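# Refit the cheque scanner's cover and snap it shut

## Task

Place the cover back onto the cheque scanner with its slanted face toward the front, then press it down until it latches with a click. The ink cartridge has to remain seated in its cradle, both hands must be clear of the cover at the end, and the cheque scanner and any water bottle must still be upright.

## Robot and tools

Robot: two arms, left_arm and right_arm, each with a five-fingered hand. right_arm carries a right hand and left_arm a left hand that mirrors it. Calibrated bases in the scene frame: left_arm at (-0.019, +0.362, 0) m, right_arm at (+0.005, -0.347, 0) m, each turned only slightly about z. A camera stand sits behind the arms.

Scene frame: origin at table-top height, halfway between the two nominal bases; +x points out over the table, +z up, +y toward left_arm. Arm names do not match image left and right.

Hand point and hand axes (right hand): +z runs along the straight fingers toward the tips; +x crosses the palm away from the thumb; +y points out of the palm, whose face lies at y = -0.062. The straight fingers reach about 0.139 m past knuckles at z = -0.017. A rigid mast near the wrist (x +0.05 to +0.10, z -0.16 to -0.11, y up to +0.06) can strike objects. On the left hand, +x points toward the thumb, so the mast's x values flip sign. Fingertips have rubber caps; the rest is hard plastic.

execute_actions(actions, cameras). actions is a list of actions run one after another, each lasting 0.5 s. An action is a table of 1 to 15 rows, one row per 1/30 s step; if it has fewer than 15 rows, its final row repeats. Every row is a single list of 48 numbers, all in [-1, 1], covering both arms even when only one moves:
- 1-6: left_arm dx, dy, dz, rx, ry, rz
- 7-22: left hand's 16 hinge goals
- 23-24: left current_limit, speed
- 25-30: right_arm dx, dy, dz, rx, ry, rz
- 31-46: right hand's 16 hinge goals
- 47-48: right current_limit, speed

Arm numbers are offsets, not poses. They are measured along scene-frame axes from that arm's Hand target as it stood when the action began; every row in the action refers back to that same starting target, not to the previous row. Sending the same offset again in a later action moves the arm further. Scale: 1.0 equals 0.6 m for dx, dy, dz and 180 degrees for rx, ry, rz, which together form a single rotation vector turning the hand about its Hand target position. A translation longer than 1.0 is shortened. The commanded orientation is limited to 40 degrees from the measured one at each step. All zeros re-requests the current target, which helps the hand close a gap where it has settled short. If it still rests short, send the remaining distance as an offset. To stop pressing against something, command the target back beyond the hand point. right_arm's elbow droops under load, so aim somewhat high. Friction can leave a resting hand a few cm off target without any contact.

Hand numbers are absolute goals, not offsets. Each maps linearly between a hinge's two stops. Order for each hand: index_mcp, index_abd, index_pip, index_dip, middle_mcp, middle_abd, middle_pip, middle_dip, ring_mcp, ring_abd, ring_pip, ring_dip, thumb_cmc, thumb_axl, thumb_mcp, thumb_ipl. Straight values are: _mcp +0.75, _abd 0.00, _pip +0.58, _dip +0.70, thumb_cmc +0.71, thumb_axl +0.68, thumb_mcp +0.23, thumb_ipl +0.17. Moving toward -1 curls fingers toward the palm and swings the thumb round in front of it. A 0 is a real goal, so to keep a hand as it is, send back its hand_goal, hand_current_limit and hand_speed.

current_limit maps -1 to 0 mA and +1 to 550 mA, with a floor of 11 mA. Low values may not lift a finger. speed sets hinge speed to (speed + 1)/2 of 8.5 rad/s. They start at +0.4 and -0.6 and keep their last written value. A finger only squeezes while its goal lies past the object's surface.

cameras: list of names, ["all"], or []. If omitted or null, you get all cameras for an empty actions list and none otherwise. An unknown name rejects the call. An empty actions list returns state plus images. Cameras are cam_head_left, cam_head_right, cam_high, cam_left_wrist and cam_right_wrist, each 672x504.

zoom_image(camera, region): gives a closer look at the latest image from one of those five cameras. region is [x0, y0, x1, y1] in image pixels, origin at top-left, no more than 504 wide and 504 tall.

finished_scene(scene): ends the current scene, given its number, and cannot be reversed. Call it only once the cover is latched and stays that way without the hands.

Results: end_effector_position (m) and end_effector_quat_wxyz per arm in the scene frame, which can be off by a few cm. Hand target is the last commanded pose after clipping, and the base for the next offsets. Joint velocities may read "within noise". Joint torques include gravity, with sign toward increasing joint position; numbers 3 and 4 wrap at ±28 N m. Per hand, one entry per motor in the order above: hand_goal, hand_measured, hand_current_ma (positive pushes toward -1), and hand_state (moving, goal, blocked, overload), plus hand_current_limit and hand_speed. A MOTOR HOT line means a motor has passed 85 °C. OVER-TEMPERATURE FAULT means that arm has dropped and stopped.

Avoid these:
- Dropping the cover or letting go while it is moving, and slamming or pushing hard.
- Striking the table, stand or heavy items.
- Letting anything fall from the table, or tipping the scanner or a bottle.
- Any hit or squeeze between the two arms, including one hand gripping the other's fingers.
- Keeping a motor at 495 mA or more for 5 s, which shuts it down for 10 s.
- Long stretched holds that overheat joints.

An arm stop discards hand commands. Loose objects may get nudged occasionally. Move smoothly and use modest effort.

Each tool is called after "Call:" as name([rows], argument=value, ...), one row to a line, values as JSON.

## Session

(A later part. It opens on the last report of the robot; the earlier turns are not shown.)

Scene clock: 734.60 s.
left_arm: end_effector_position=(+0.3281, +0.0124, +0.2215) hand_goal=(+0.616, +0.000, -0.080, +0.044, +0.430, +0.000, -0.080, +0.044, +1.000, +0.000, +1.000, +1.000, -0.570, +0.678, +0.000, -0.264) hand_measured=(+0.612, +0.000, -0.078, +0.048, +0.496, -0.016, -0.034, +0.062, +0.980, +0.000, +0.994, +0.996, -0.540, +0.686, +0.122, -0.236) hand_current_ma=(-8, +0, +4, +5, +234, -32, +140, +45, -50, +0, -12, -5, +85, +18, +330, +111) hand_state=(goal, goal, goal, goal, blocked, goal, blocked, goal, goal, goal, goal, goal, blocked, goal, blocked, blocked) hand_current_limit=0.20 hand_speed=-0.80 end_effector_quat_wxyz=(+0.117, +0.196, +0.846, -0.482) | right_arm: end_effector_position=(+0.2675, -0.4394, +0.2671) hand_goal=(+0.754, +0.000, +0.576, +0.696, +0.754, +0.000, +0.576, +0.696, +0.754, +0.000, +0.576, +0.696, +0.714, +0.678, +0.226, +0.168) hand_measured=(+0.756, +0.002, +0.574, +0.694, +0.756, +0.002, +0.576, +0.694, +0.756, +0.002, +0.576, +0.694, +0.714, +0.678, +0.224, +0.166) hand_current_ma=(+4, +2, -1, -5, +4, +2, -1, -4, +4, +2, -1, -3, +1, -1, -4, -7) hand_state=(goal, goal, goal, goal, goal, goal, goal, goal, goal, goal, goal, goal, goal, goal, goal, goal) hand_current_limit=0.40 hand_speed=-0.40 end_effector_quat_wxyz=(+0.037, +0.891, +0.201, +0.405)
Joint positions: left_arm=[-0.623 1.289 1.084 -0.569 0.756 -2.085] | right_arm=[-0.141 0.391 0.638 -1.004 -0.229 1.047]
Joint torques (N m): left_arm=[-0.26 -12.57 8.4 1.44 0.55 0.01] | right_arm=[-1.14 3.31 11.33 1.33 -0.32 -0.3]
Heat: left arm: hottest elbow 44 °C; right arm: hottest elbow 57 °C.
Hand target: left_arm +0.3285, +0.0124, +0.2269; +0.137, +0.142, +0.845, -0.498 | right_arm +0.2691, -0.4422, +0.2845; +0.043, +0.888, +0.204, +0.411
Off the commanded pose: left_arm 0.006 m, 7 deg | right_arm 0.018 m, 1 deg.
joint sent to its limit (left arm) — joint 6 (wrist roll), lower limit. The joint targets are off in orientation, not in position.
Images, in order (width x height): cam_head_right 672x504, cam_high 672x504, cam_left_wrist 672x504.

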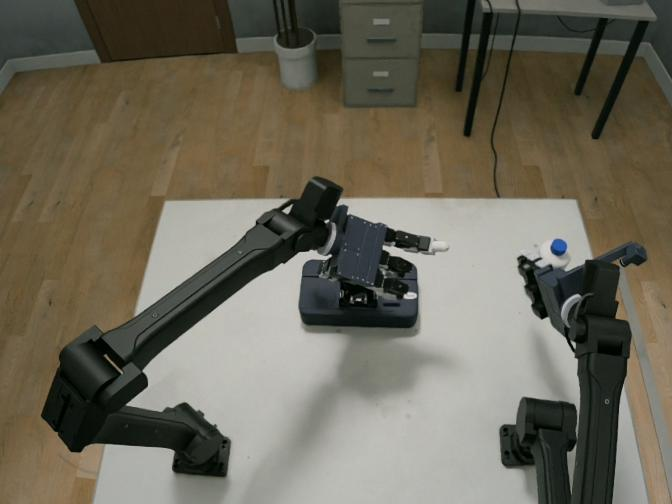

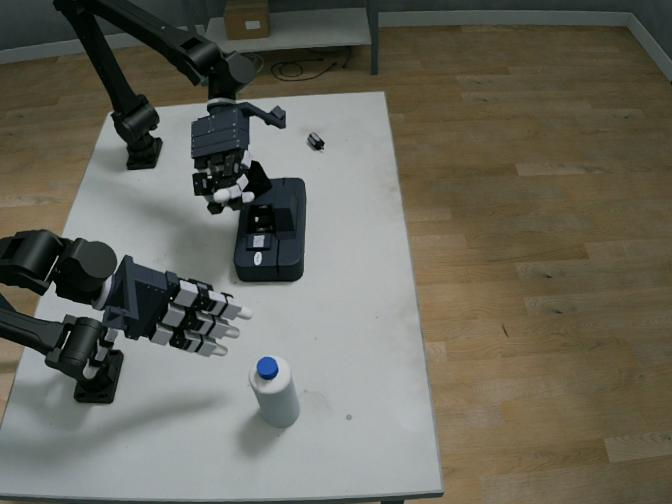

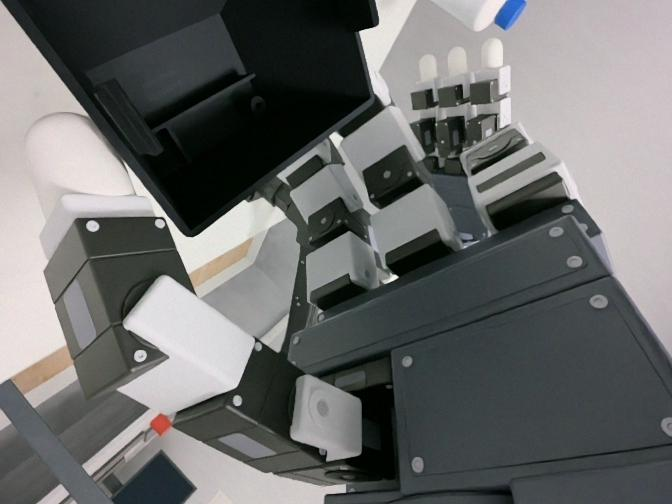

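Call:
execute_actions([
  [[-0.107,0.09,0,0,0,0,0.615,0,-0.08,0.044,0.41,0,-0.08,0.044,1.0,0,1.0,1.0,-0.571,0.678,0.0,-0.265,0.2,-0.8,0,0,0,0,0,0,0.754,0,0.576,0.696,0.754,0,0.576,0.696,0.754,0,0.576,0.696,0.714,0.678,0.226,0.168,0.4,-0.4]],
  [[-0.107,0.09,0,0,0,0,0.615,0,-0.08,0.044,0.41,0,-0.08,0.044,1.0,0,1.0,1.0,-0.571,0.678,0.0,-0.265,0.2,-0.8,0,0,0,0,0,0,0.754,0,0.576,0.696,0.754,0,0.576,0.696,0.754,0,0.576,0.696,0.714,0.678,0.226,0.168,0.4,-0.4]],
  [[0,0,-0.16,0,0,0,0.615,0,-0.08,0.044,0.41,0,-0.08,0.044,1.0,0,1.0,1.0,-0.571,0.678,0.0,-0.265,0.2,-0.8,0,0,0,0,0,0,0.754,0,0.576,0.696,0.754,0,0.576,0.696,0.754,0,0.576,0.696,0.714,0.678,0.226,0.168,0.4,-0.4]],
], cameras=["cam_left_wrist", "cam_head_right", "cam_high"])

Call:
zoom_image(camera="cam_head_right", region=[270, 280, 390, 400])

Call:
zoom_image(camera="cam_high", region=[140, 110, 270, 240])

Scene clock: 745.10 s.
left_arm: end_effector_position=(+0.1930, +0.1248, +0.1252) hand_goal=(+0.616, +0.000, -0.080, +0.044, +0.410, +0.000, -0.080, +0.044, +1.000, +0.000, +1.000, +1.000, -0.570, +0.678, +0.000, -0.264) hand_measured=(+0.612, +0.000, -0.078, +0.046, +0.494, -0.016, -0.034, +0.062, +0.986, +0.000, +0.994, +0.996, -0.538, +0.686, +0.122, -0.236) hand_current_ma=(-9, +0, +3, +4, +318, -32, +140, +45, -35, +0, -9, -5, +87, +18, +330, +111) hand_state=(goal, goal, goal, goal, blocked, goal, blocked, goal, goal, goal, goal, goal, blocked, goal, blocked, blocked) hand_current_limit=0.20 hand_speed=-0.80 end_effector_quat_wxyz=(+0.114, +0.177, +0.845, -0.492) | right_arm: end_effector_position=(+0.2675, -0.4394, +0.2671) hand_goal=(+0.754, +0.000, +0.576, +0.696, +0.754, +0.000, +0.576, +0.696, +0.754, +0.000, +0.576, +0.696, +0.714, +0.678, +0.226, +0.168) hand_measured=(+0.756, +0.002, +0.574, +0.694, +0.756, +0.002, +0.576, +0.694, +0.756, +0.002, +0.576, +0.694, +0.714, +0.678, +0.224, +0.166) hand_current_ma=(+4, +2, -1, -5, +4, +2, -1, -4, +4, +2, -1, -3, +1, -1, -4, -7) hand_state=(goal, goal, goal, goal, goal, goal, goal, goal, goal, goal, goal, goal, goal, goal, goal, goal) hand_current_limit=0.40 hand_speed=-0.40 end_effector_quat_wxyz=(+0.037, +0.891, +0.201, +0.405)
Joint positions: left_arm=[-0.567 0.834 0.518 -0.467 0.801 -2.087] | right_arm=[-0.141 0.391 0.638 -1.004 -0.229 1.047]
Joint torques (N m): left_arm=[-0.03 -1.96 9.05 2.02 0.74 -0.05] | right_arm=[-1.08 3.31 11.32 1.35 -0.32 -0.3]
Heat: left arm: hottest elbow 43 °C; right arm: hottest elbow 57 °C.
Hand target: left_arm +0.2002, +0.1204, +0.1310; +0.137, +0.142, +0.844, -0.498 | right_arm +0.2691, -0.4422, +0.2845; +0.043, +0.888, +0.204, +0.411
Off the commanded pose: left_arm 0.010 m, 5 deg | right_arm 0.018 m, 1 deg.
joint sent to its limit (left arm) — joint 6 (wrist roll), lower limit. The joint targets are off in orientation, not in position.
Images, in order (width x height): cam_head_right 672x504, cam_high 672x504, cam_left_wrist 672x504.

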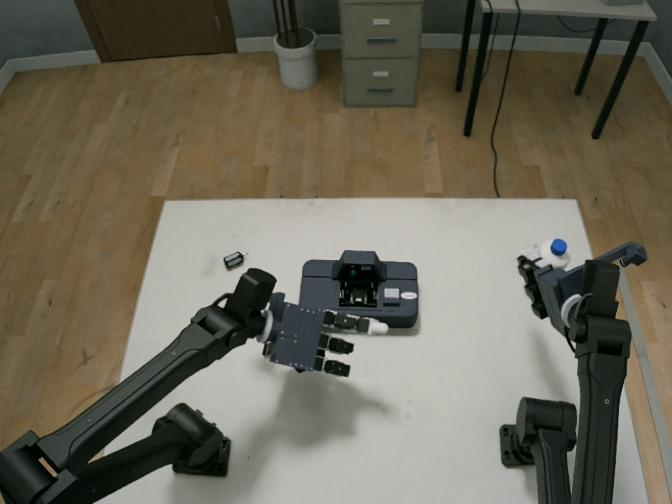

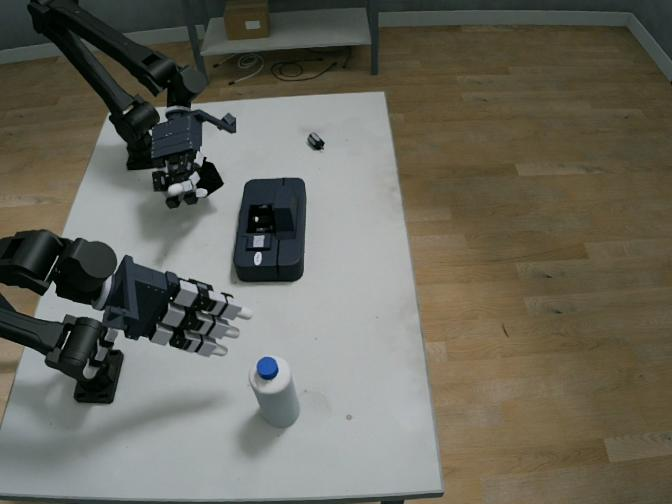

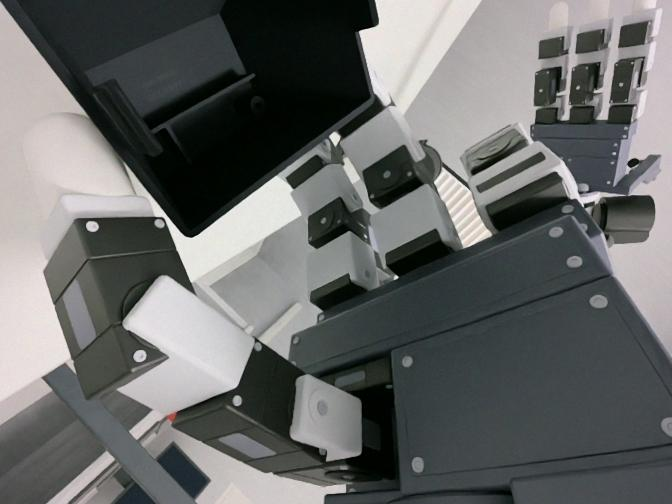

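Scaled by 4.200 from the camera's 672x504 image, which has a finer 960x720 frame.

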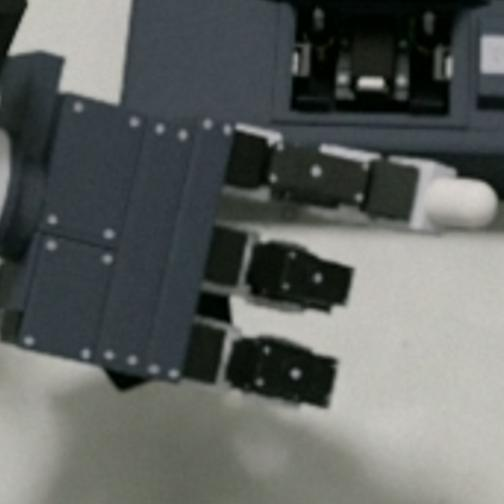

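Scaled by 3.877 from the camera's 672x504 image, which has a finer 960x720 frame.

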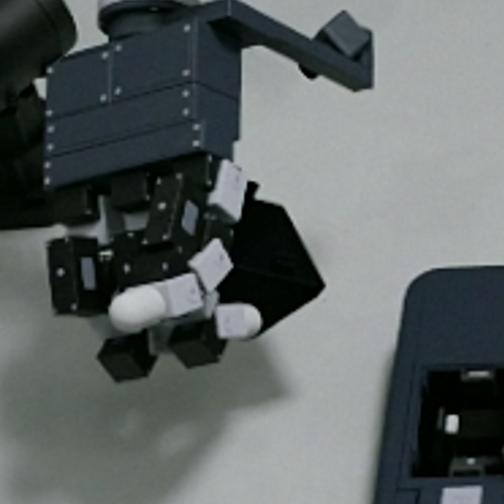

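Call:
execute_actions([
  [[0,0,-0.06,0,0,0,0.615,0,-0.08,0.044,0.41,0,-0.08,0.044,1.0,0,1.0,1.0,-0.571,0.678,0.0,-0.265,0.2,-0.8,0,0,0,0,0,0,0.754,0,0.576,0.696,0.754,0,0.576,0.696,0.754,0,0.576,0.696,0.714,0.678,0.226,0.168,0.4,-0.4]],
], cameras=["cam_left_wrist", "cam_high"])

Call:
zoom_image(camera="cam_high", region=[140, 110, 270, 240])

Scene clock: 750.03 s.
left_arm: end_effector_position=(+0.1958, +0.1232, +0.0929) hand_goal=(+0.616, +0.000, -0.080, +0.044, +0.410, +0.000, -0.080, +0.044, +1.000, +0.000, +1.000, +1.000, -0.570, +0.678, +0.000, -0.264) hand_measured=(+0.612, +0.000, -0.078, +0.046, +0.494, -0.016, -0.034, +0.062, +0.986, +0.000, +0.994, +0.996, -0.538, +0.686, +0.122, -0.236) hand_current_ma=(-9, +0, +3, +4, +318, -32, +140, +45, -35, +0, -9, -5, +87, +18, +330, +111) hand_state=(goal, goal, goal, goal, blocked, goal, blocked, goal, goal, goal, goal, goal, blocked, goal, blocked, blocked) hand_current_limit=0.20 hand_speed=-0.80 end_effector_quat_wxyz=(+0.117, +0.178, +0.844, -0.493) | right_arm: end_effector_position=(+0.2675, -0.4394, +0.2671) hand_goal=(+0.754, +0.000, +0.576, +0.696, +0.754, +0.000, +0.576, +0.696, +0.754, +0.000, +0.576, +0.696, +0.714, +0.678, +0.226, +0.168) hand_measured=(+0.756, +0.002, +0.574, +0.694, +0.756, +0.002, +0.576, +0.694, +0.756, +0.002, +0.576, +0.694, +0.714, +0.678, +0.224, +0.166) hand_current_ma=(+4, +2, -1, -5, +4, +2, -1, -4, +4, +2, -1, -3, +1, -1, -4, -7) hand_state=(goal, goal, goal, goal, goal, goal, goal, goal, goal, goal, goal, goal, goal, goal, goal, goal) hand_current_limit=0.40 hand_speed=-0.40 end_effector_quat_wxyz=(+0.037, +0.891, +0.201, +0.405)
Joint positions: left_arm=[-0.567 0.892 0.451 -0.334 0.8 -2.087] | right_arm=[-0.141 0.391 0.638 -1.004 -0.229 1.047]
Joint torques (N m): left_arm=[-0.38 -2.37 7.88 1.94 0.69 -0.04] | right_arm=[-1.03 3.31 11.34 1.33 -0.32 -0.3]
Heat: left arm: hottest elbow 43 °C; right arm: hottest elbow 57 °C.
Hand target: left_arm +0.2002, +0.1204, +0.0948; +0.137, +0.142, +0.845, -0.498 | right_arm +0.2691, -0.4422, +0.2845; +0.043, +0.888, +0.204, +0.411
Off the commanded pose: left_arm 0.006 m, 5 deg | right_arm 0.018 m, 1 deg.
joint sent to its limit (left arm) — joint 6 (wrist roll), lower limit. The joint targets are off in orientation, not in position.
Images, in order (width x height): cam_high 672x504, cam_left_wrist 672x504.

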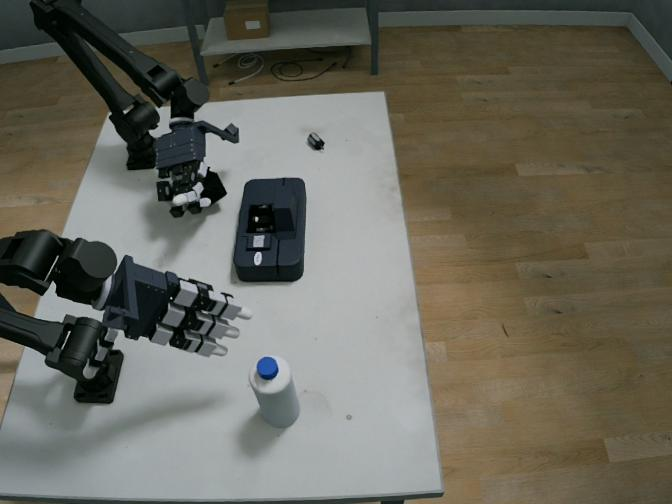

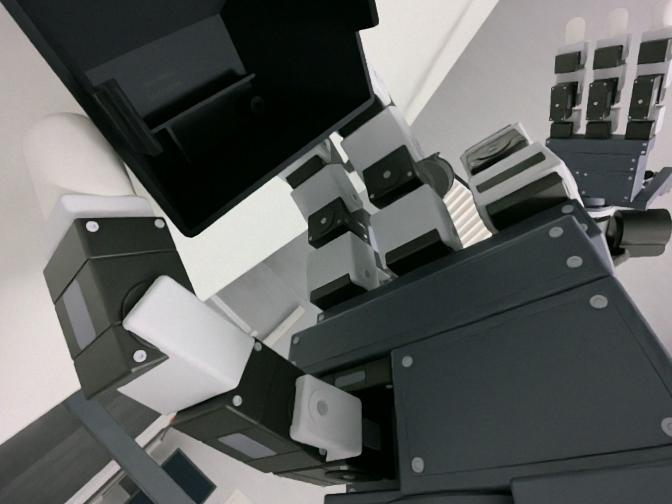

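Scaled by 3.877 from the camera's 672x504 image, which has a finer 960x720 frame.

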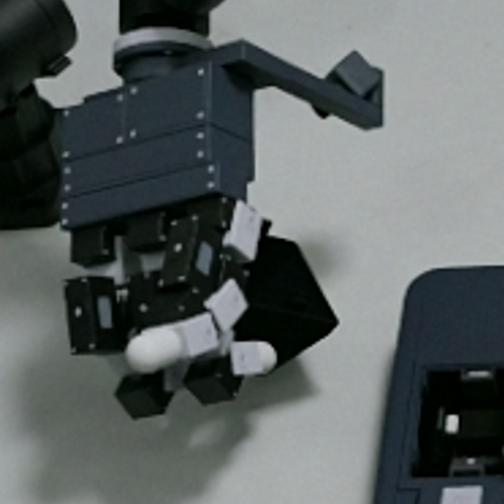

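Call:
execute_actions([
  [[0.02,-0.08,0.07,0,0,-0.14,0.615,0,-0.08,0.044,0.41,0,-0.08,0.044,1.0,0,1.0,1.0,-0.571,0.678,0.0,-0.265,0.2,-0.8,0,0,0,0,0,0,0.754,0,0.576,0.696,0.754,0,0.576,0.696,0.754,0,0.576,0.696,0.714,0.678,0.226,0.168,0.4,-0.4]],
  [[0.02,-0.08,0,0,0,-0.14,0.615,0,-0.08,0.044,0.41,0,-0.08,0.044,1.0,0,1.0,1.0,-0.571,0.678,0.0,-0.265,0.2,-0.8,0,0,0,0,0,0,0.754,0,0.576,0.696,0.754,0,0.576,0.696,0.754,0,0.576,0.696,0.714,0.678,0.226,0.168,0.4,-0.4]],
], cameras=["cam_left_wrist", "cam_high", "cam_head_right"])

Call:
zoom_image(camera="cam_high", region=[140, 130, 270, 260])

Call:
zoom_image(camera="cam_head_right", region=[270, 280, 420, 430])

Scene clock: 784.00 s.
left_arm: end_effector_position=(+0.2136, +0.0347, +0.1304) hand_goal=(+0.616, +0.000, -0.080, +0.044, +0.410, +0.000, -0.080, +0.044, +1.000, +0.000, +1.000, +1.000, -0.570, +0.678, +0.000, -0.264) hand_measured=(+0.610, +0.000, -0.078, +0.046, +0.494, -0.016, -0.034, +0.062, +0.986, +0.000, +0.994, +0.996, -0.538, +0.686, +0.122, -0.236) hand_current_ma=(-12, +0, +3, +4, +313, -32, +140, +45, -35, +0, -9, -5, +90, +18, +330, +111) hand_state=(goal, goal, goal, goal, blocked, goal, blocked, goal, goal, goal, goal, goal, blocked, goal, blocked, blocked) hand_current_limit=0.20 hand_speed=-0.80 end_effector_quat_wxyz=(-0.071, +0.461, +0.723, -0.510) | right_arm: end_effector_position=(+0.2675, -0.4394, +0.2671) hand_goal=(+0.754, +0.000, +0.576, +0.696, +0.754, +0.000, +0.576, +0.696, +0.754, +0.000, +0.576, +0.696, +0.714, +0.678, +0.226, +0.168) hand_measured=(+0.756, +0.002, +0.574, +0.694, +0.756, +0.002, +0.576, +0.694, +0.756, +0.002, +0.576, +0.694, +0.714, +0.678, +0.224, +0.166) hand_current_ma=(+4, +2, -1, -5, +4, +2, -1, -4, +4, +2, -1, -3, +1, -1, -4, -7) hand_state=(goal, goal, goal, goal, goal, goal, goal, goal, goal, goal, goal, goal, goal, goal, goal, goal) hand_current_limit=0.40 hand_speed=-0.40 end_effector_quat_wxyz=(+0.037, +0.891, +0.201, +0.405)
Joint positions: left_arm=[-0.651 1.415 1.004 -1.234 1.079 -1.057] | right_arm=[-0.141 0.391 0.638 -1.004 -0.229 1.047]
Joint torques (N m): left_arm=[-1.67 -9.7 9.54 -0.42 1.09 0.18] | right_arm=[-1.03 3.25 11.33 1.32 -0.32 -0.3]
Heat: left arm: hottest elbow 43 °C; right arm: hottest elbow 57 °C.
Hand target: left_arm +0.2242, +0.0245, +0.1369; -0.088, +0.488, +0.704, -0.509 | right_arm +0.2691, -0.4422, +0.2845; +0.043, +0.888, +0.204, +0.411
Off the commanded pose: left_arm 0.016 m, 4 deg | right_arm 0.018 m, 1 deg.
Images, in order (width x height): cam_head_right 672x504, cam_high 672x504, cam_left_wrist 672x504.

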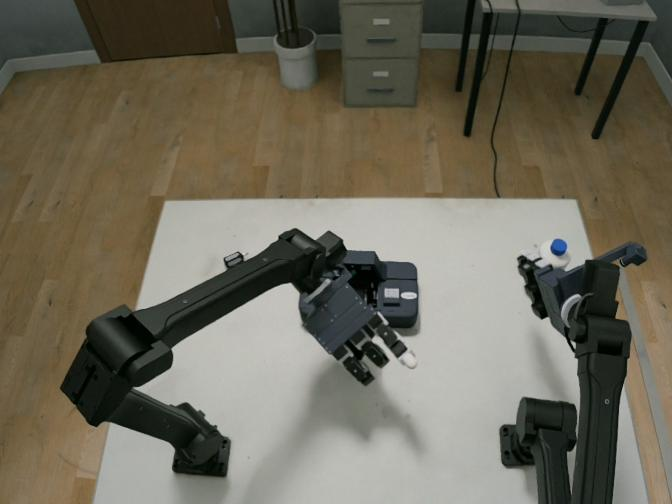

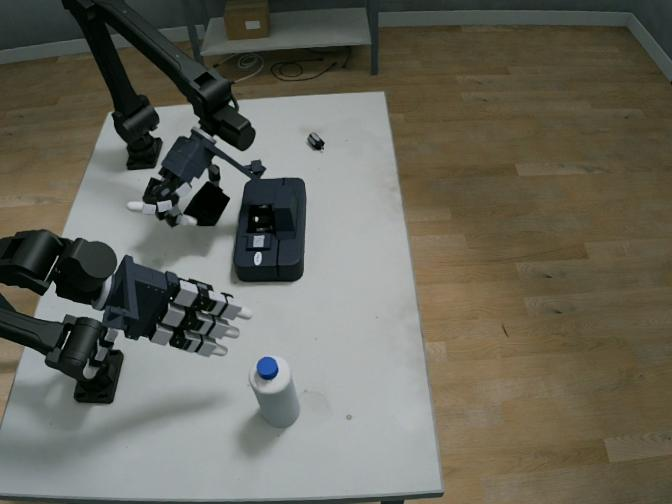

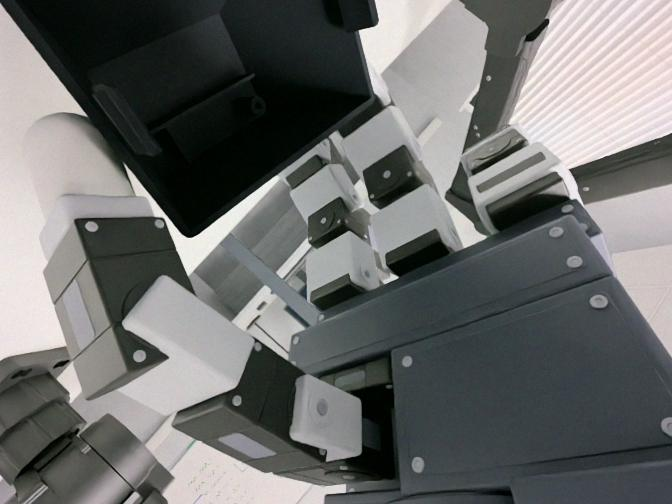

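Scaled by 3.877 from the camera's 672x504 image, which has a finer 960x720 frame.

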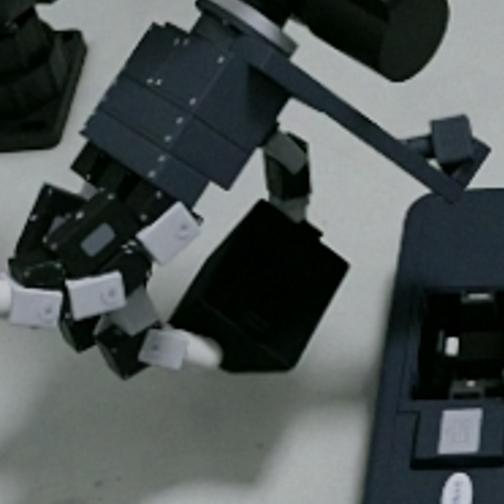

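Scaled by 3.360 from the camera's 672x504 image, which has a finer 960x720 frame.

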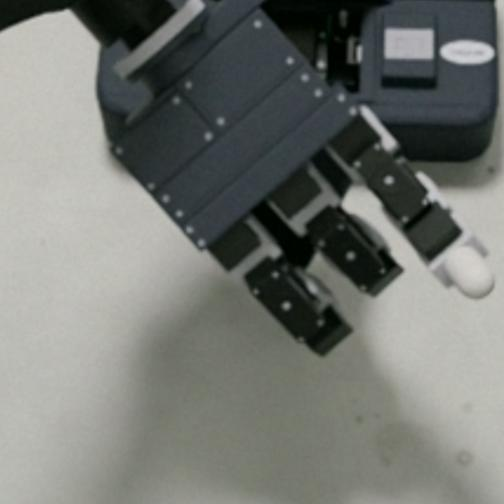

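Call:
execute_actions([
  [[-0.12,0,0,0,0,-0.03,0.615,0,-0.08,0.044,0.41,0,-0.08,0.044,1.0,0,1.0,1.0,-0.571,0.678,0.0,-0.265,0.2,-0.8,0,0,0,0,0,0,0.754,0,0.576,0.696,0.754,0,0.576,0.696,0.754,0,0.576,0.696,0.714,0.678,0.226,0.168,0.4,-0.4]],
  [[0,0,-0.08,0,0,0,0.615,0,-0.08,0.044,0.41,0,-0.08,0.044,1.0,0,1.0,1.0,-0.571,0.678,0.0,-0.265,0.2,-0.8,0,0,0,0,0,0,0.754,0,0.576,0.696,0.754,0,0.576,0.696,0.754,0,0.576,0.696,0.714,0.678,0.226,0.168,0.4,-0.4]],
], cameras=["cam_left_wrist", "cam_high", "cam_head_right"])

Call:
zoom_image(camera="cam_high", region=[110, 130, 240, 260])

Call:
zoom_image(camera="cam_head_right", region=[270, 280, 420, 430])

Scene clock: 793.90 s.
left_arm: end_effector_position=(+0.1494, +0.0265, +0.0918) hand_goal=(+0.616, +0.000, -0.080, +0.044, +0.410, +0.000, -0.080, +0.044, +1.000, +0.000, +1.000, +1.000, -0.570, +0.678, +0.000, -0.264) hand_measured=(+0.610, +0.000, -0.078, +0.046, +0.494, -0.016, -0.034, +0.062, +0.986, +0.000, +0.994, +0.996, -0.538, +0.686, +0.122, -0.236) hand_current_ma=(-13, +0, +3, +4, +312, -32, +140, +45, -35, +0, -9, -5, +91, +18, +330, +111) hand_state=(goal, goal, goal, goal, blocked, goal, blocked, goal, goal, goal, goal, goal, blocked, goal, blocked, blocked) hand_current_limit=0.20 hand_speed=-0.80 end_effector_quat_wxyz=(-0.113, +0.520, +0.680, -0.504) | right_arm: end_effector_position=(+0.2675, -0.4394, +0.2671) hand_goal=(+0.754, +0.000, +0.576, +0.696, +0.754, +0.000, +0.576, +0.696, +0.754, +0.000, +0.576, +0.696, +0.714, +0.678, +0.226, +0.168) hand_measured=(+0.756, +0.002, +0.574, +0.694, +0.756, +0.002, +0.576, +0.694, +0.756, +0.002, +0.576, +0.694, +0.714, +0.678, +0.224, +0.166) hand_current_ma=(+4, +2, -1, -5, +4, +2, -1, -4, +4, +2, -1, -3, +1, -1, -4, -7) hand_state=(goal, goal, goal, goal, goal, goal, goal, goal, goal, goal, goal, goal, goal, goal, goal, goal) hand_current_limit=0.40 hand_speed=-0.40 end_effector_quat_wxyz=(+0.037, +0.891, +0.201, +0.405)
Joint positions: left_arm=[-0.781 1.419 0.891 -1.188 1.079 -0.974] | right_arm=[-0.141 0.391 0.638 -1.004 -0.229 1.047]
Joint torques (N m): left_arm=[0.03 -9.76 6.42 0.23 1.18 0.09] | right_arm=[-1.08 3.37 11.33 1.33 -0.32 -0.29]
Heat: left arm: hottest elbow 44 °C; right arm: hottest elbow 57 °C.
Hand target: left_arm +0.1521, +0.0244, +0.0890; -0.112, +0.521, +0.680, -0.504 | right_arm +0.2691, -0.4422, +0.2845; +0.043, +0.888, +0.204, +0.411
Off the commanded pose: left_arm 0.004 m, 0 deg | right_arm 0.018 m, 1 deg.
Images, in order (width x height): cam_head_right 672x504, cam_high 672x504, cam_left_wrist 672x504.

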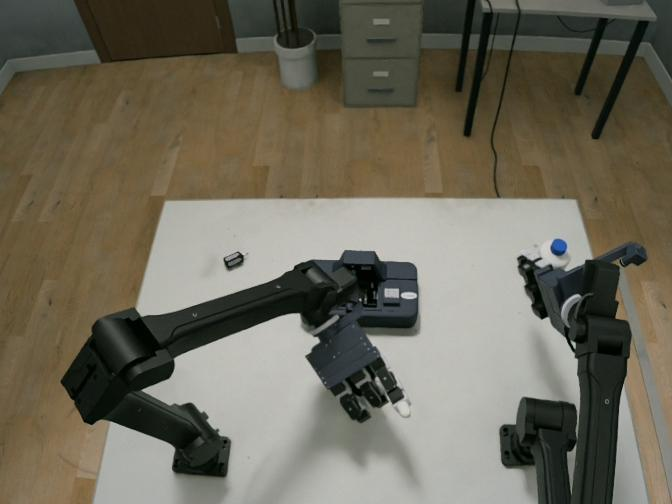

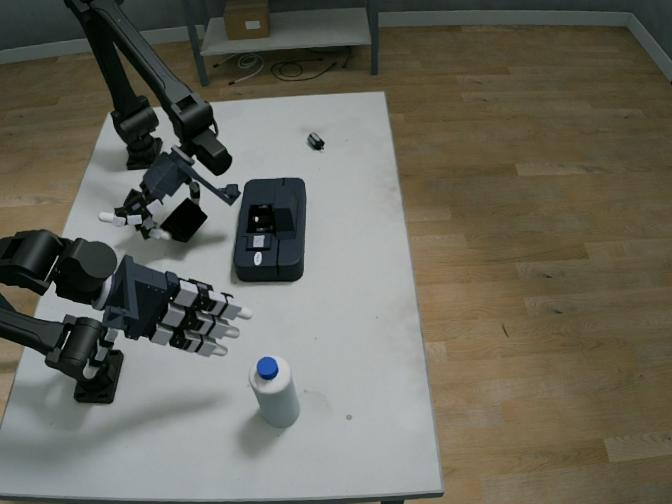

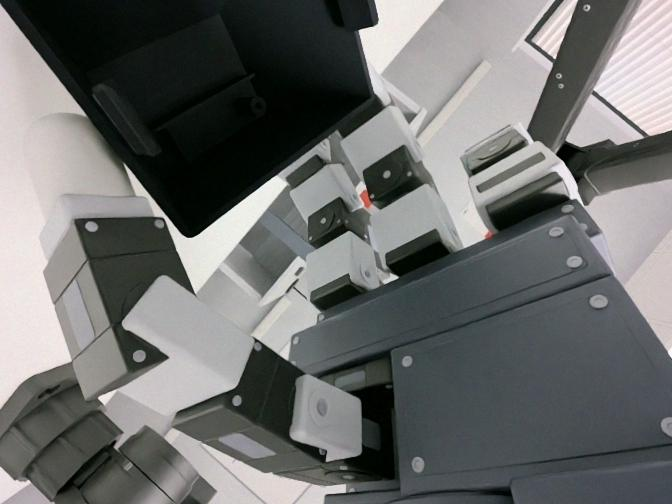

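Scaled by 3.877 from the camera's 672x504 image, which has a finer 960x720 frame.

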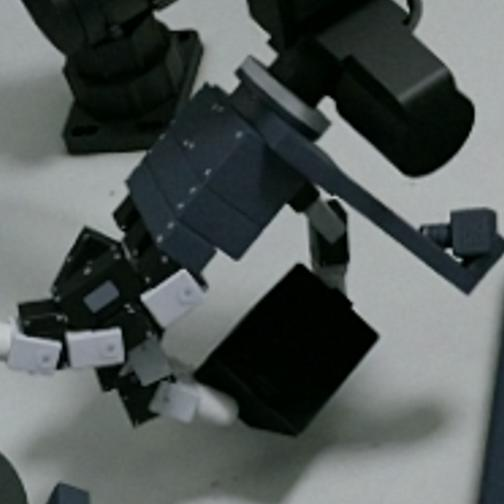

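Scaled by 3.360 from the camera's 672x504 image, which has a finer 960x720 frame.

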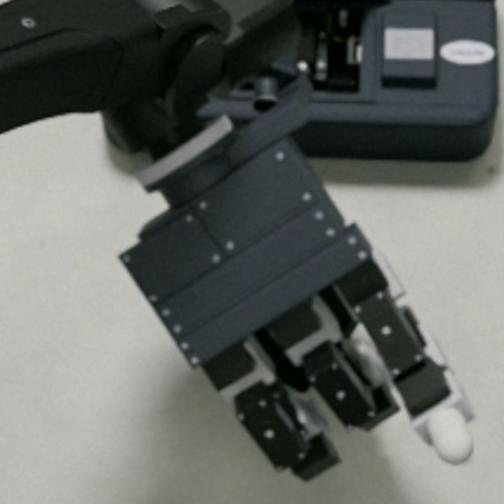

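Call:
execute_actions([
  [[0,0,-0.05,0,0,0,0.615,0,-0.08,0.044,0.41,0,-0.08,0.044,1.0,0,1.0,1.0,-0.571,0.678,0.0,-0.265,0.2,-0.8,0,0,0,0,0,0,0.754,0,0.576,0.696,0.754,0,0.576,0.696,0.754,0,0.576,0.696,0.714,0.678,0.226,0.168,0.4,-0.4]],
], cameras=["cam_left_wrist", "cam_high"])

Call:
zoom_image(camera="cam_high", region=[110, 130, 240, 260])

Scene clock: 798.27 s.
left_arm: end_effector_position=(+0.1499, +0.0260, +0.0627) hand_goal=(+0.616, +0.000, -0.080, +0.044, +0.410, +0.000, -0.080, +0.044, +1.000, +0.000, +1.000, +1.000, -0.570, +0.678, +0.000, -0.264) hand_measured=(+0.610, +0.000, -0.078, +0.046, +0.494, -0.016, -0.034, +0.062, +0.986, +0.000, +0.994, +0.996, -0.538, +0.684, +0.122, -0.236) hand_current_ma=(-13, +0, +3, +4, +312, -32, +140, +45, -35, +0, -9, -5, +91, +16, +330, +111) hand_state=(goal, goal, goal, goal, blocked, goal, blocked, goal, goal, goal, goal, goal, blocked, goal, blocked, blocked) hand_current_limit=0.20 hand_speed=-0.80 end_effector_quat_wxyz=(-0.112, +0.521, +0.680, -0.504) | right_arm: end_effector_position=(+0.2675, -0.4394, +0.2671) hand_goal=(+0.754, +0.000, +0.576, +0.696, +0.754, +0.000, +0.576, +0.696, +0.754, +0.000, +0.576, +0.696, +0.714, +0.678, +0.226, +0.168) hand_measured=(+0.756, +0.002, +0.574, +0.694, +0.756, +0.002, +0.576, +0.694, +0.756, +0.002, +0.576, +0.694, +0.714, +0.678, +0.224, +0.166) hand_current_ma=(+4, +2, -1, -5, +4, +2, -1, -4, +4, +2, -1, -3, +1, -1, -4, -7) hand_state=(goal, goal, goal, goal, goal, goal, goal, goal, goal, goal, goal, goal, goal, goal, goal, goal) hand_current_limit=0.40 hand_speed=-0.40 end_effector_quat_wxyz=(+0.037, +0.891, +0.201, +0.405)
Joint positions: left_arm=[-0.781 1.467 0.851 -1.098 1.079 -0.973] | right_arm=[-0.141 0.391 0.638 -1.004 -0.229 1.047]
Joint torques (N m): left_arm=[-0.62 -9.64 6 -0.05 1.16 0.08] | right_arm=[-1.03 3.31 11.34 1.33 -0.32 -0.3]
Heat: left arm: hottest elbow 44 °C; right arm: hottest elbow 57 °C.
Hand target: left_arm +0.1522, +0.0244, +0.0590; -0.111, +0.521, +0.680, -0.504 | right_arm +0.2691, -0.4422, +0.2845; +0.043, +0.888, +0.204, +0.411
Off the commanded pose: left_arm 0.005 m, 0 deg | right_arm 0.018 m, 1 deg.
Images, in order (width x height): cam_high 672x504, cam_left_wrist 672x504.

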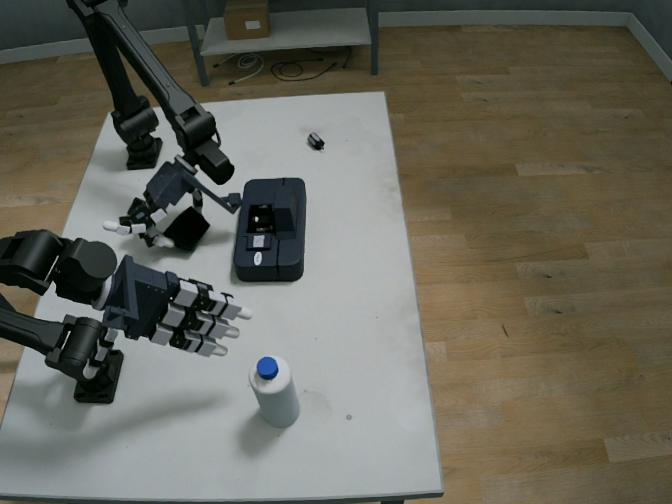

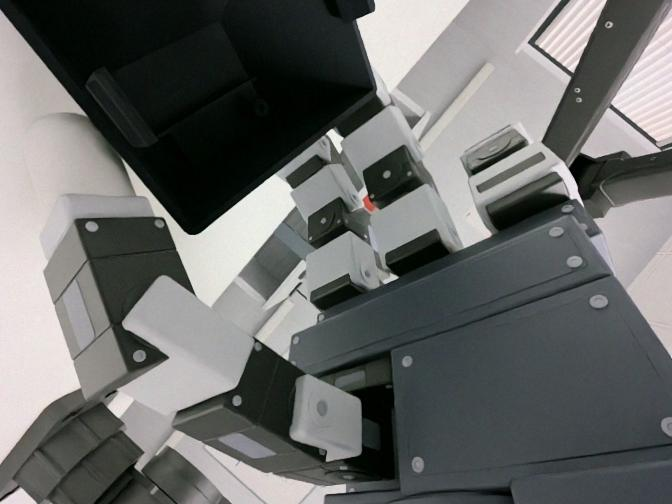

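Scaled by 3.877 from the camera's 672x504 image, which has a finer 960x720 frame.

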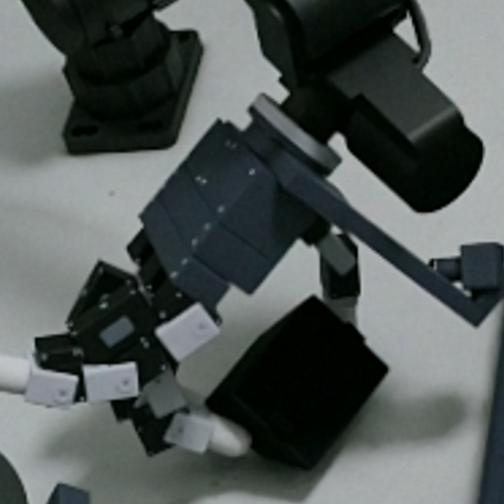

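Call:
execute_actions([
  [[-0.03,0,0,0,0,0,0.615,0,-0.08,0.044,0.41,0,-0.08,0.044,1.0,0,1.0,1.0,-0.571,0.678,0.0,-0.265,0.2,-0.8,0,0,0,0,0,0,0.754,0,0.576,0.696,0.754,0,0.576,0.696,0.754,0,0.576,0.696,0.714,0.678,0.226,0.168,0.4,-0.4]],
  [[0,0,-0.03,0,0,0,0.615,0,-0.08,0.044,0.41,0,-0.08,0.044,1.0,0,1.0,1.0,-0.571,0.678,0.0,-0.265,0.2,-0.8,0,0,0,0,0,0,0.754,0,0.576,0.696,0.754,0,0.576,0.696,0.754,0,0.576,0.696,0.714,0.678,0.226,0.168,0.4,-0.4]],
], cameras=["cam_left_wrist", "cam_high", "cam_head_right"])

Call:
zoom_image(camera="cam_high", region=[110, 130, 240, 260])

Call:
zoom_image(camera="cam_left_wrist", region=[0, 0, 400, 240])

Scene clock: 803.87 s.
left_arm: end_effector_position=(+0.1392, +0.0210, +0.0537) hand_goal=(+0.616, +0.000, -0.080, +0.044, +0.410, +0.000, -0.080, +0.044, +1.000, +0.000, +1.000, +1.000, -0.570, +0.678, +0.000, -0.264) hand_measured=(+0.610, +0.000, -0.078, +0.046, +0.492, -0.016, -0.034, +0.052, +0.986, +0.000, +0.994, +0.996, -0.538, +0.684, +0.122, -0.236) hand_current_ma=(-13, +0, +3, +4, +303, -32, +140, +16, -35, +0, -9, -5, +91, +15, +330, +111) hand_state=(goal, goal, goal, goal, blocked, goal, blocked, goal, goal, goal, goal, goal, blocked, goal, blocked, blocked) hand_current_limit=0.20 hand_speed=-0.80 end_effector_quat_wxyz=(-0.098, +0.526, +0.674, -0.510) | right_arm: end_effector_position=(+0.2675, -0.4394, +0.2671) hand_goal=(+0.754, +0.000, +0.576, +0.696, +0.754, +0.000, +0.576, +0.696, +0.754, +0.000, +0.576, +0.696, +0.714, +0.678, +0.226, +0.168) hand_measured=(+0.756, +0.002, +0.574, +0.694, +0.756, +0.002, +0.576, +0.694, +0.756, +0.002, +0.576, +0.694, +0.714, +0.678, +0.224, +0.166) hand_current_ma=(+4, +2, -1, -5, +4, +2, -1, -4, +4, +2, -1, -3, +1, -1, -4, -7) hand_state=(goal, goal, goal, goal, goal, goal, goal, goal, goal, goal, goal, goal, goal, goal, goal, goal) hand_current_limit=0.40 hand_speed=-0.40 end_effector_quat_wxyz=(+0.037, +0.891, +0.201, +0.405)
Joint positions: left_arm=[-0.809 1.446 0.797 -0.976 1.091 -1.037] | right_arm=[-0.141 0.391 0.638 -1.004 -0.229 1.047]
Joint torques (N m): left_arm=[-1.49 -8.82 4.98 0.49 0.83 -0.06] | right_arm=[-1.08 3.37 11.33 1.35 -0.32 -0.29]
Heat: left arm: hottest elbow 43 °C; right arm: hottest elbow 57 °C.
Hand target: left_arm +0.1341, +0.0245, +0.0410; -0.111, +0.521, +0.680, -0.504 | right_arm +0.2691, -0.4422, +0.2845; +0.043, +0.888, +0.204, +0.411
Off the commanded pose: left_arm 0.014 m, 2 deg | right_arm 0.018 m, 1 deg.
Images, in order (width x height): cam_head_right 672x504, cam_high 672x504, cam_left_wrist 672x504.

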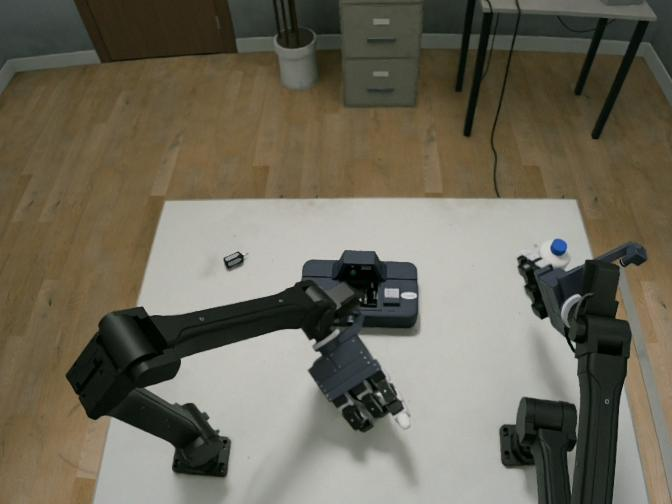

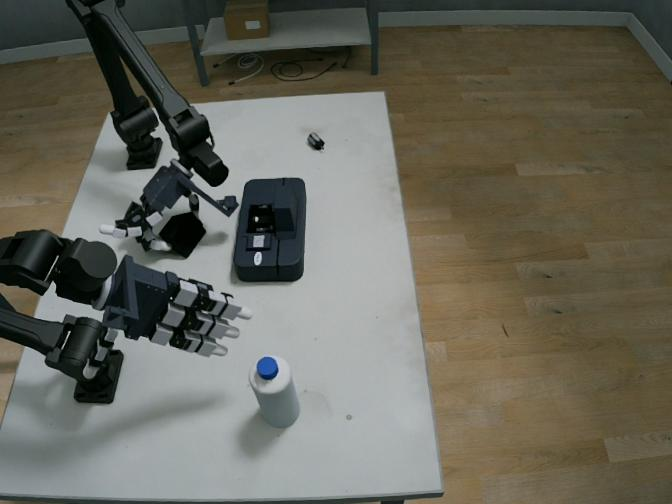

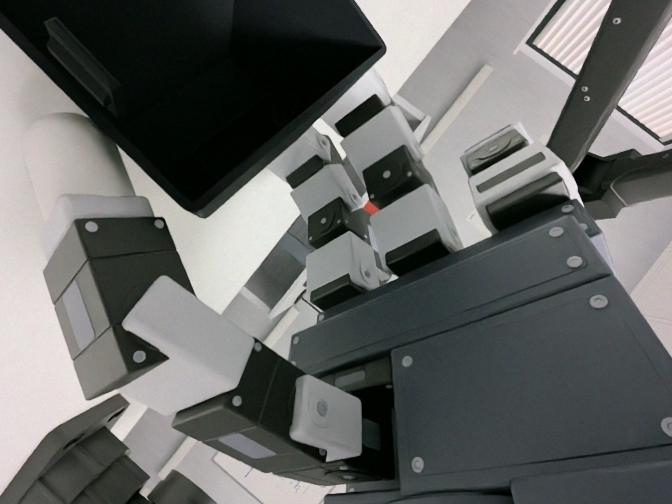

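Scaled by 3.877 from the camera's 672x504 image, which has a finer 960x720 frame.

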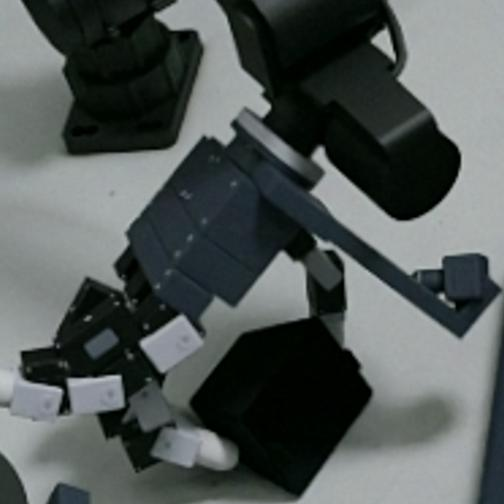

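Scaled by 1.260 from the camera's 672x504 image, which has a finer 960x720 frame.

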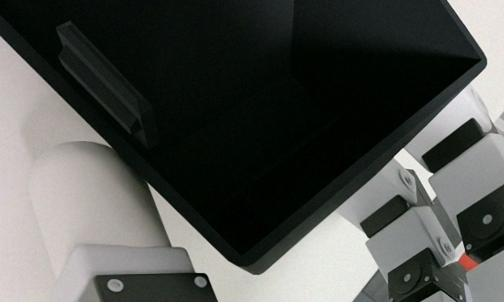

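Call:
execute_actions([
  [[0,0,0,0,0,0,0.65,0,-0.08,0.044,0.6,0,-0.08,0.044,1.0,0,1.0,1.0,-0.571,0.678,0.18,-0.265,0.2,-0.8,0,0,0,0,0,0,0.754,0,0.576,0.696,0.754,0,0.576,0.696,0.754,0,0.576,0.696,0.714,0.678,0.226,0.168,0.4,-0.4]],
  [[0,0,0,0,0,0,0.754,0,-0.08,0.044,0.754,0,-0.08,0.044,1.0,0,1.0,1.0,-0.571,0.678,0.3,-0.265,0.2,-0.8,0,0,0,0,0,0,0.754,0,0.576,0.696,0.754,0,0.576,0.696,0.754,0,0.576,0.696,0.714,0.678,0.226,0.168,0.4,-0.4]],
], cameras=["cam_left_wrist", "cam_high", "cam_head_right"])

Call:
zoom_image(camera="cam_high", region=[110, 130, 240, 260])

Call:
zoom_image(camera="cam_left_wrist", region=[0, 0, 400, 240])

Scene clock: 809.70 s.
left_arm: end_effector_position=(+0.1371, +0.0243, +0.0487) hand_goal=(+0.754, +0.000, -0.080, +0.044, +0.754, +0.000, -0.080, +0.044, +1.000, +0.000, +1.000, +1.000, -0.570, +0.678, +0.300, -0.264) hand_measured=(+0.738, -0.002, -0.080, +0.044, +0.740, -0.002, -0.078, +0.046, +0.986, +0.000, +0.994, +0.996, -0.562, +0.680, +0.294, -0.262) hand_current_ma=(-42, -2, -1, +0, -36, -2, +3, +4, -35, +0, -9, -5, +18, +4, -13, +4) hand_state=(goal, goal, goal, goal, goal, goal, goal, goal, goal, goal, goal, goal, goal, goal, goal, goal) hand_current_limit=0.20 hand_speed=-0.80 end_effector_quat_wxyz=(-0.101, +0.524, +0.676, -0.507) | right_arm: end_effector_position=(+0.2675, -0.4394, +0.2671) hand_goal=(+0.754, +0.000, +0.576, +0.696, +0.754, +0.000, +0.576, +0.696, +0.754, +0.000, +0.576, +0.696, +0.714, +0.678, +0.226, +0.168) hand_measured=(+0.756, +0.002, +0.574, +0.694, +0.756, +0.002, +0.576, +0.694, +0.756, +0.002, +0.576, +0.694, +0.714, +0.678, +0.224, +0.166) hand_current_ma=(+4, +2, -1, -5, +4, +2, -1, -4, +4, +2, -1, -3, +1, -1, -4, -7) hand_state=(goal, goal, goal, goal, goal, goal, goal, goal, goal, goal, goal, goal, goal, goal, goal, goal) hand_current_limit=0.40 hand_speed=-0.40 end_effector_quat_wxyz=(+0.037, +0.891, +0.201, +0.405)
Joint positions: left_arm=[-0.809 1.449 0.786 -0.97 1.086 -1.039] | right_arm=[-0.141 0.391 0.638 -1.004 -0.229 1.047]
Joint torques (N m): left_arm=[-1.14 -8.18 5.45 0.29 1.04 -0.06] | right_arm=[-1.03 3.31 11.34 1.35 -0.32 -0.3]
Heat: left arm: hottest elbow 43 °C; right arm: hottest elbow 57 °C.
Hand target: left_arm +0.1342, +0.0245, +0.0409; -0.111, +0.521, +0.680, -0.504 | right_arm +0.2691, -0.4422, +0.2845; +0.043, +0.888, +0.204, +0.411
Off the commanded pose: left_arm 0.008 m, 1 deg | right_arm 0.018 m, 1 deg.
Images, in order (width x height): cam_head_right 672x504, cam_high 672x504, cam_left_wrist 672x504.

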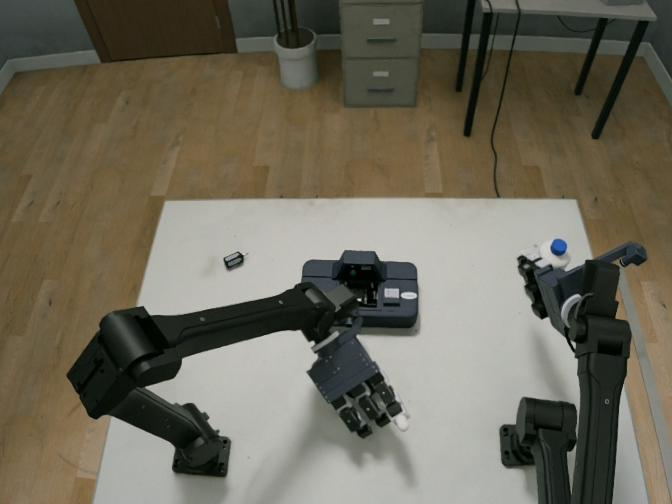

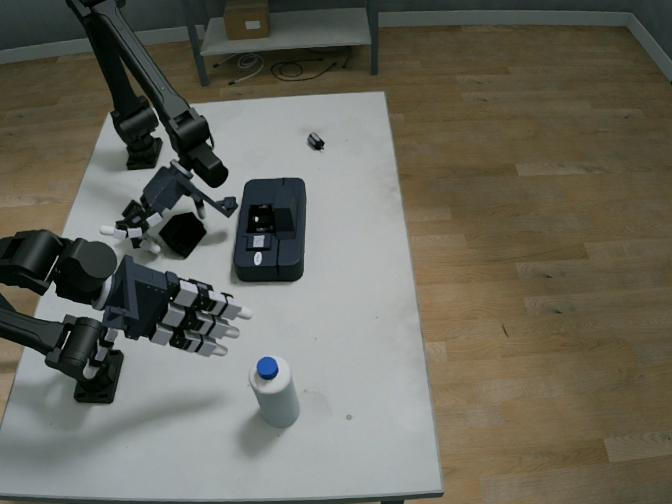

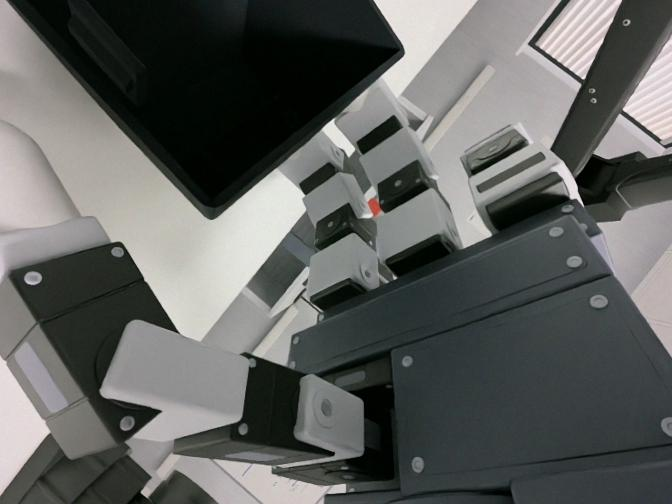

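Scaled by 3.877 from the camera's 672x504 image, which has a finer 960x720 frame.

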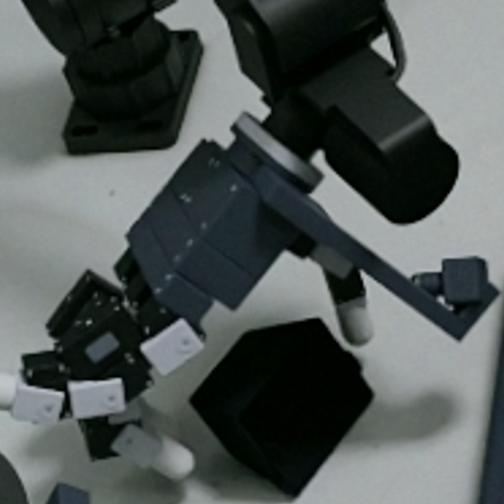

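Scaled by 1.260 from the camera's 672x504 image, which has a finer 960x720 frame.

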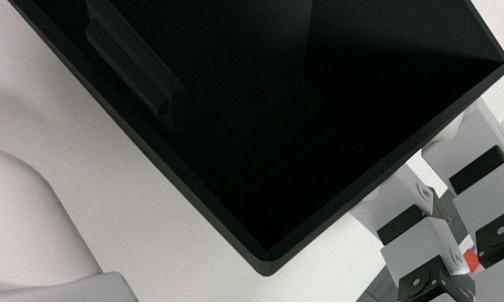

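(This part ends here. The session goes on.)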